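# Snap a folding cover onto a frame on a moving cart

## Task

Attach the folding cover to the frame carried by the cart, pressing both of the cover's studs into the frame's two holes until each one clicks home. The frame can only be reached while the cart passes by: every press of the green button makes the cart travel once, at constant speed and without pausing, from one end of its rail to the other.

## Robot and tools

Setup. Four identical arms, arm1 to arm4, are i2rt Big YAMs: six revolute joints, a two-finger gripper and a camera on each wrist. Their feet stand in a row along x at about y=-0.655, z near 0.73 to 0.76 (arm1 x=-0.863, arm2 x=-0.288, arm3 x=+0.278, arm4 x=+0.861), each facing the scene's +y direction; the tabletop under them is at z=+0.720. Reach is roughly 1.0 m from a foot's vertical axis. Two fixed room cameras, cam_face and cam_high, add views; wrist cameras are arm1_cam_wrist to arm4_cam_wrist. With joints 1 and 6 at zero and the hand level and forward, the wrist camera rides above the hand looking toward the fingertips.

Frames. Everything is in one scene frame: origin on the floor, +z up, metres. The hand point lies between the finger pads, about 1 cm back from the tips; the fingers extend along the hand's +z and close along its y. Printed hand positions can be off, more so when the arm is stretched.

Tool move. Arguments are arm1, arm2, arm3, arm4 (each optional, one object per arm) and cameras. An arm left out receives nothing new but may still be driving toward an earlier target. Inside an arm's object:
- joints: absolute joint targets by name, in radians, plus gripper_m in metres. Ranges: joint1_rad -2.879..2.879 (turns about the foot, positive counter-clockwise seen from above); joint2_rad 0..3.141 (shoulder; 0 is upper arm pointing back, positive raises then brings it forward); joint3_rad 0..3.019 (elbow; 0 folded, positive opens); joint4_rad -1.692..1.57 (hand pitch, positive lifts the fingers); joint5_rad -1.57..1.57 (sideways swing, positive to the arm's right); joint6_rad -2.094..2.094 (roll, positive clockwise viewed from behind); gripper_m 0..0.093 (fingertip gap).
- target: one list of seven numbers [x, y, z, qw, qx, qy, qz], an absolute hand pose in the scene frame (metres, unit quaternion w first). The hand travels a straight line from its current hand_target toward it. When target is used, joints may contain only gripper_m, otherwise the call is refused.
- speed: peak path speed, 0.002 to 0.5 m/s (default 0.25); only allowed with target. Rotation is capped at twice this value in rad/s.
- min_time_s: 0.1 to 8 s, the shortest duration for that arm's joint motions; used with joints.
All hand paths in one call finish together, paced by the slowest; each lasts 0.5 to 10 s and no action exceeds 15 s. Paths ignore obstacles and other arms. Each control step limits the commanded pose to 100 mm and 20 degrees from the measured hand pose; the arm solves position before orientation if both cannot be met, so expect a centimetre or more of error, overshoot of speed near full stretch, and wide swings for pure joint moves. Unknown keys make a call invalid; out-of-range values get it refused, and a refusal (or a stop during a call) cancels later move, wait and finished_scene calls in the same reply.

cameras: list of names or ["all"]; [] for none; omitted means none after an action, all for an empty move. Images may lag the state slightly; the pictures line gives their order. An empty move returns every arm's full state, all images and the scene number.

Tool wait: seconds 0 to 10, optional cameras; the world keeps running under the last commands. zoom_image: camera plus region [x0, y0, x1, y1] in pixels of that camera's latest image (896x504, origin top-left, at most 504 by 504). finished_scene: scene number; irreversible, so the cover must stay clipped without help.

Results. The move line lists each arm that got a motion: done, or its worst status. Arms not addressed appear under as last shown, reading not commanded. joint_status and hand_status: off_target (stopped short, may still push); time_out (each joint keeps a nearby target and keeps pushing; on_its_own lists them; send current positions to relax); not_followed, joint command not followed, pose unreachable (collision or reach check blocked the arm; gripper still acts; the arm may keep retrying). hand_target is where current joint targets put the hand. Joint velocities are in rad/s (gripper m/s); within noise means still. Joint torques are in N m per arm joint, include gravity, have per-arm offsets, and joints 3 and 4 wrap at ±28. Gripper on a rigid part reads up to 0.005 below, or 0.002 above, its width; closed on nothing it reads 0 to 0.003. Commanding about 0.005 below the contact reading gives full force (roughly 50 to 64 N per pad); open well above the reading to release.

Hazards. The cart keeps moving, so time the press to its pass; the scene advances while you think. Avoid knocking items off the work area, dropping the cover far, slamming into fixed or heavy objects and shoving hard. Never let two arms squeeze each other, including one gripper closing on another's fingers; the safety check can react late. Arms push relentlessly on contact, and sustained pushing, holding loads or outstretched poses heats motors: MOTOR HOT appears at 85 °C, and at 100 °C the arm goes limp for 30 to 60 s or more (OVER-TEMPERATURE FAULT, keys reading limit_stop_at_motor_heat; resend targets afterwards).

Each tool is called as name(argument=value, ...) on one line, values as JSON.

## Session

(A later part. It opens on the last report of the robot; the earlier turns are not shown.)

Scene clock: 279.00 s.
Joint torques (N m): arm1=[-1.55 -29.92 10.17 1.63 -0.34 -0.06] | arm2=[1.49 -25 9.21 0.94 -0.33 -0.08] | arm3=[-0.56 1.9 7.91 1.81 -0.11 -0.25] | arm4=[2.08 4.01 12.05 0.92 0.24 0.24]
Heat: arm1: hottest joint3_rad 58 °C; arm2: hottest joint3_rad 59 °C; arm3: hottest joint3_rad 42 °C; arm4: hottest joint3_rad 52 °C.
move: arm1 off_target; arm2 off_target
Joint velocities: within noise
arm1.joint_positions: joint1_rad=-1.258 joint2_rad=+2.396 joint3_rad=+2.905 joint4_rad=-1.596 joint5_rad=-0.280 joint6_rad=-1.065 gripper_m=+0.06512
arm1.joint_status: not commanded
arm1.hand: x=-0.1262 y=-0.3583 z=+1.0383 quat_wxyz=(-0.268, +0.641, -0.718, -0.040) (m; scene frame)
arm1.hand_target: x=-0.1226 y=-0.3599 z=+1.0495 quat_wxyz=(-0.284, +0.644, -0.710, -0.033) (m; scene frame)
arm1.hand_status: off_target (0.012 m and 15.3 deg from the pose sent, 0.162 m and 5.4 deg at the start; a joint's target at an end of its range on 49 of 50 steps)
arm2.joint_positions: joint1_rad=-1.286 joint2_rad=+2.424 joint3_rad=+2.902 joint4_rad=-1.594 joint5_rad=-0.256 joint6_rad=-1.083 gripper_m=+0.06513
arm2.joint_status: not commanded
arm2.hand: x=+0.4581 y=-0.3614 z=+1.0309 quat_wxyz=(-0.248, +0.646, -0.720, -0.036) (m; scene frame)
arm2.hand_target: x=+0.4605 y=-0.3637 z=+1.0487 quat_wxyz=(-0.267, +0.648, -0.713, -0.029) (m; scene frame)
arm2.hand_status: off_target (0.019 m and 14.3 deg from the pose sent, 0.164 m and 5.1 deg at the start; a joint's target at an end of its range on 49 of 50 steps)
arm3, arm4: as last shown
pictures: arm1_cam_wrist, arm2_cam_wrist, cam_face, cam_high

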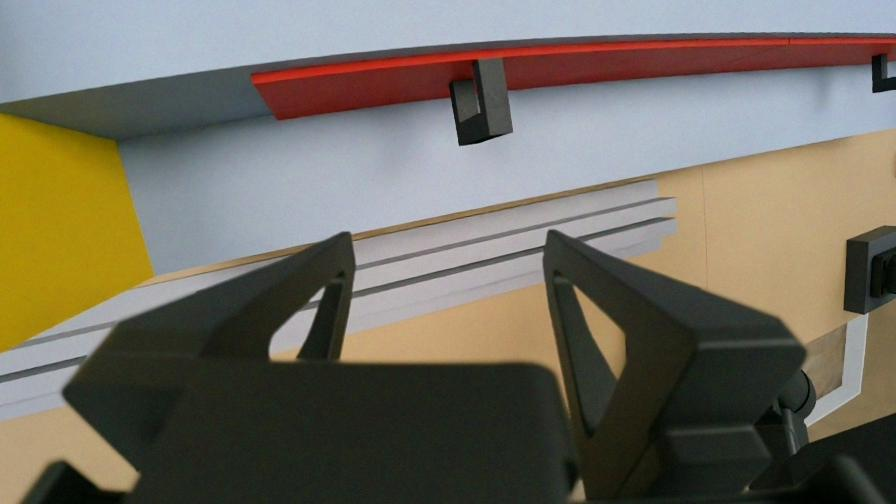

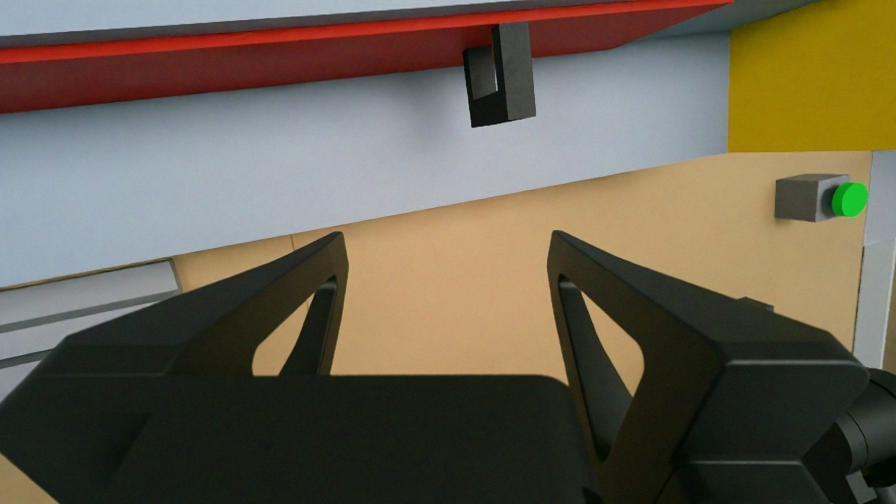

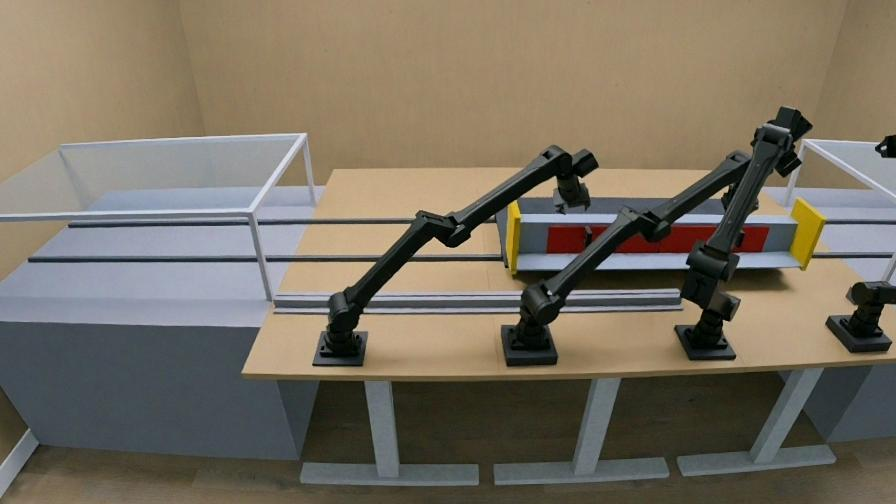

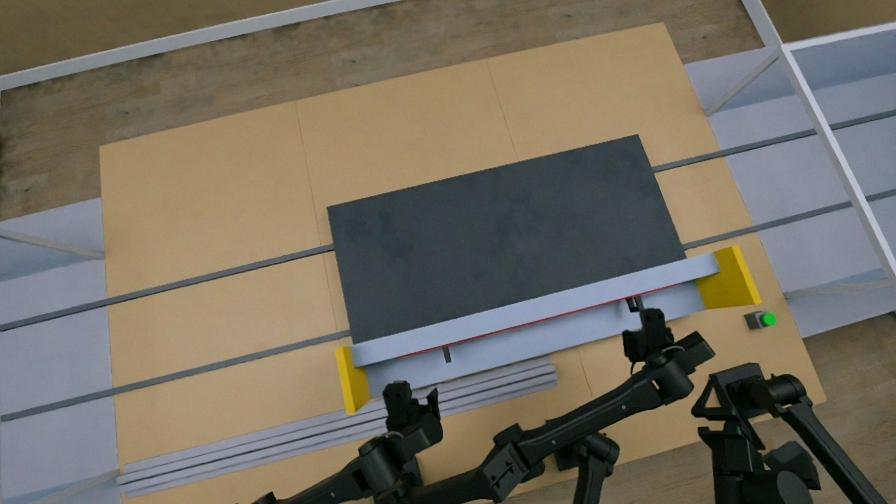

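zoom_image(camera="cam_high", region=[330, 230, 780, 430])

move(arm1={"target":[-0.15,-0.43,1.08,0.268,-0.641,0.718,0.04],"speed":0.15}, arm2={"target":[0.43,-0.43,1.08,0.268,-0.641,0.718,0.04],"speed":0.15}, cameras=["arm1_cam_wrist","arm2_cam_wrist","cam_face"])

Scaled by 1.120.

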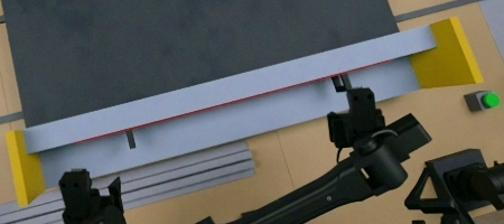

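Scene clock: 281.03 s.
Joint torques (N m): arm1=[-0.56 -28.34 8.69 1.5 -0.37 -0.08] | arm2=[1.55 -23.36 7.72 0.53 -0.21 0.1] | arm3=[-0.26 1.9 7.76 2 -0.12 -0.26] | arm4=[2.26 4.31 12.23 0.87 0.19 0.23]
Heat: arm1: hottest joint3_rad 58 °C; arm2: hottest joint3_rad 58 °C; arm3: hottest joint3_rad 42 °C; arm4: hottest joint3_rad 52 °C.
move: arm1 done; arm2 not_followed
Joint velocities: within noise
arm1.joint_positions: joint1_rad=-1.352 joint2_rad=+2.189 joint3_rad=+2.623 joint4_rad=-1.573 joint5_rad=-0.319 joint6_rad=-1.136 gripper_m=+0.06512
arm1.joint_status: not commanded
arm1.hand: x=-0.1504 y=-0.4331 z=+1.0715 quat_wxyz=(-0.256, +0.635, -0.727, -0.047) (m; scene frame)
arm1.hand_target: x=-0.1508 y=-0.4291 z=+1.0804 quat_wxyz=(-0.268, +0.642, -0.718, -0.041) (m; scene frame)
arm1.hand_status: done (0.009 m and 2.0 deg from the pose sent, 0.086 m and 0.1 deg at the start)
arm2.joint_positions: joint1_rad=-1.286 joint2_rad=+2.415 joint3_rad=+2.897 joint4_rad=-1.594 joint5_rad=-0.264 joint6_rad=-1.090 gripper_m=+0.06513
arm2.joint_status: not commanded
arm2.hand: x=+0.4560 y=-0.3607 z=+1.0363 quat_wxyz=(-0.252, +0.649, -0.717, -0.038) (m; scene frame)
arm2.hand_target: x=+0.4560 y=-0.3607 z=+1.0363 quat_wxyz=(-0.252, +0.649, -0.717, -0.038) (m; scene frame)
arm2.hand_status: not_followed (0.086 m and 2.1 deg from the pose sent, 0.089 m and 2.4 deg at the start)
arm3.joint_positions: joint1_rad=-0.795 joint2_rad=+0.602 joint3_rad=+1.355 joint4_rad=-1.257 joint5_rad=-0.116 joint6_rad=+0.492 gripper_m=+0.09397
arm3.joint_status: not commanded
arm3.hand: x=+0.4450 y=-0.4803 z=+1.2814 quat_wxyz=(-0.381, +0.140, -0.849, -0.339) (m; scene frame)
arm3.hand_target: x=+0.4446 y=-0.4833 z=+1.2938 quat_wxyz=(-0.392, +0.136, -0.842, -0.344) (m; scene frame)
arm3.hand_status: not commanded
arm4: as last shown
pictures: arm1_cam_wrist, arm2_cam_wrist, cam_face
pose unreachable (arm2 arm): on one or more control steps of this call this arm could not follow its commanded pose, so it was not sent that pose on those steps. On the call's last step it was still not sent that pose. It may still have moved: this result reports where it is.
cause: moving toward the commanded pose would bring a part of the arm too close to another arm (this arm's forearm (the part past joint 3) and the arm3 arm's fingers, 27 mm apart when this arm was first held).

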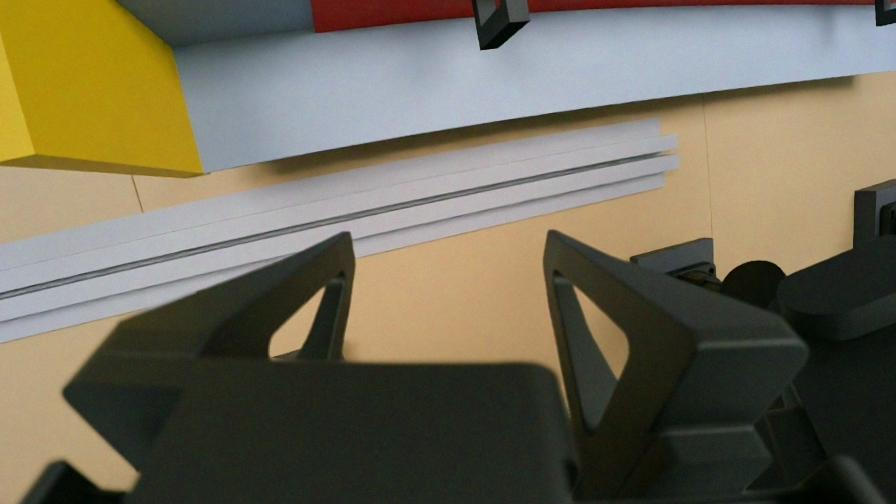

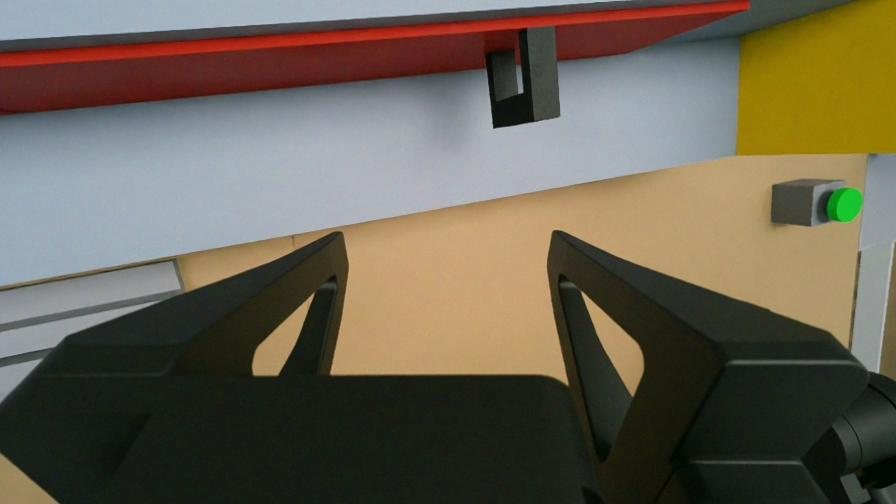

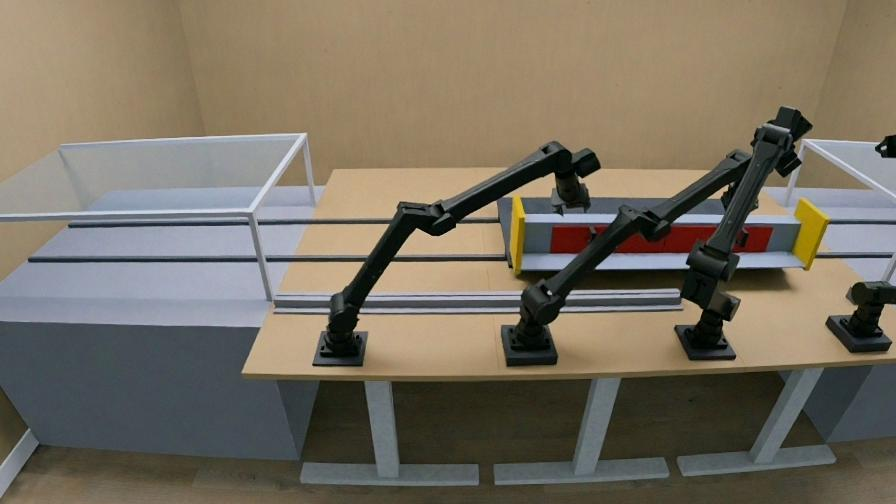

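finished_scene(scene=2)

The scene is finished: the task was done.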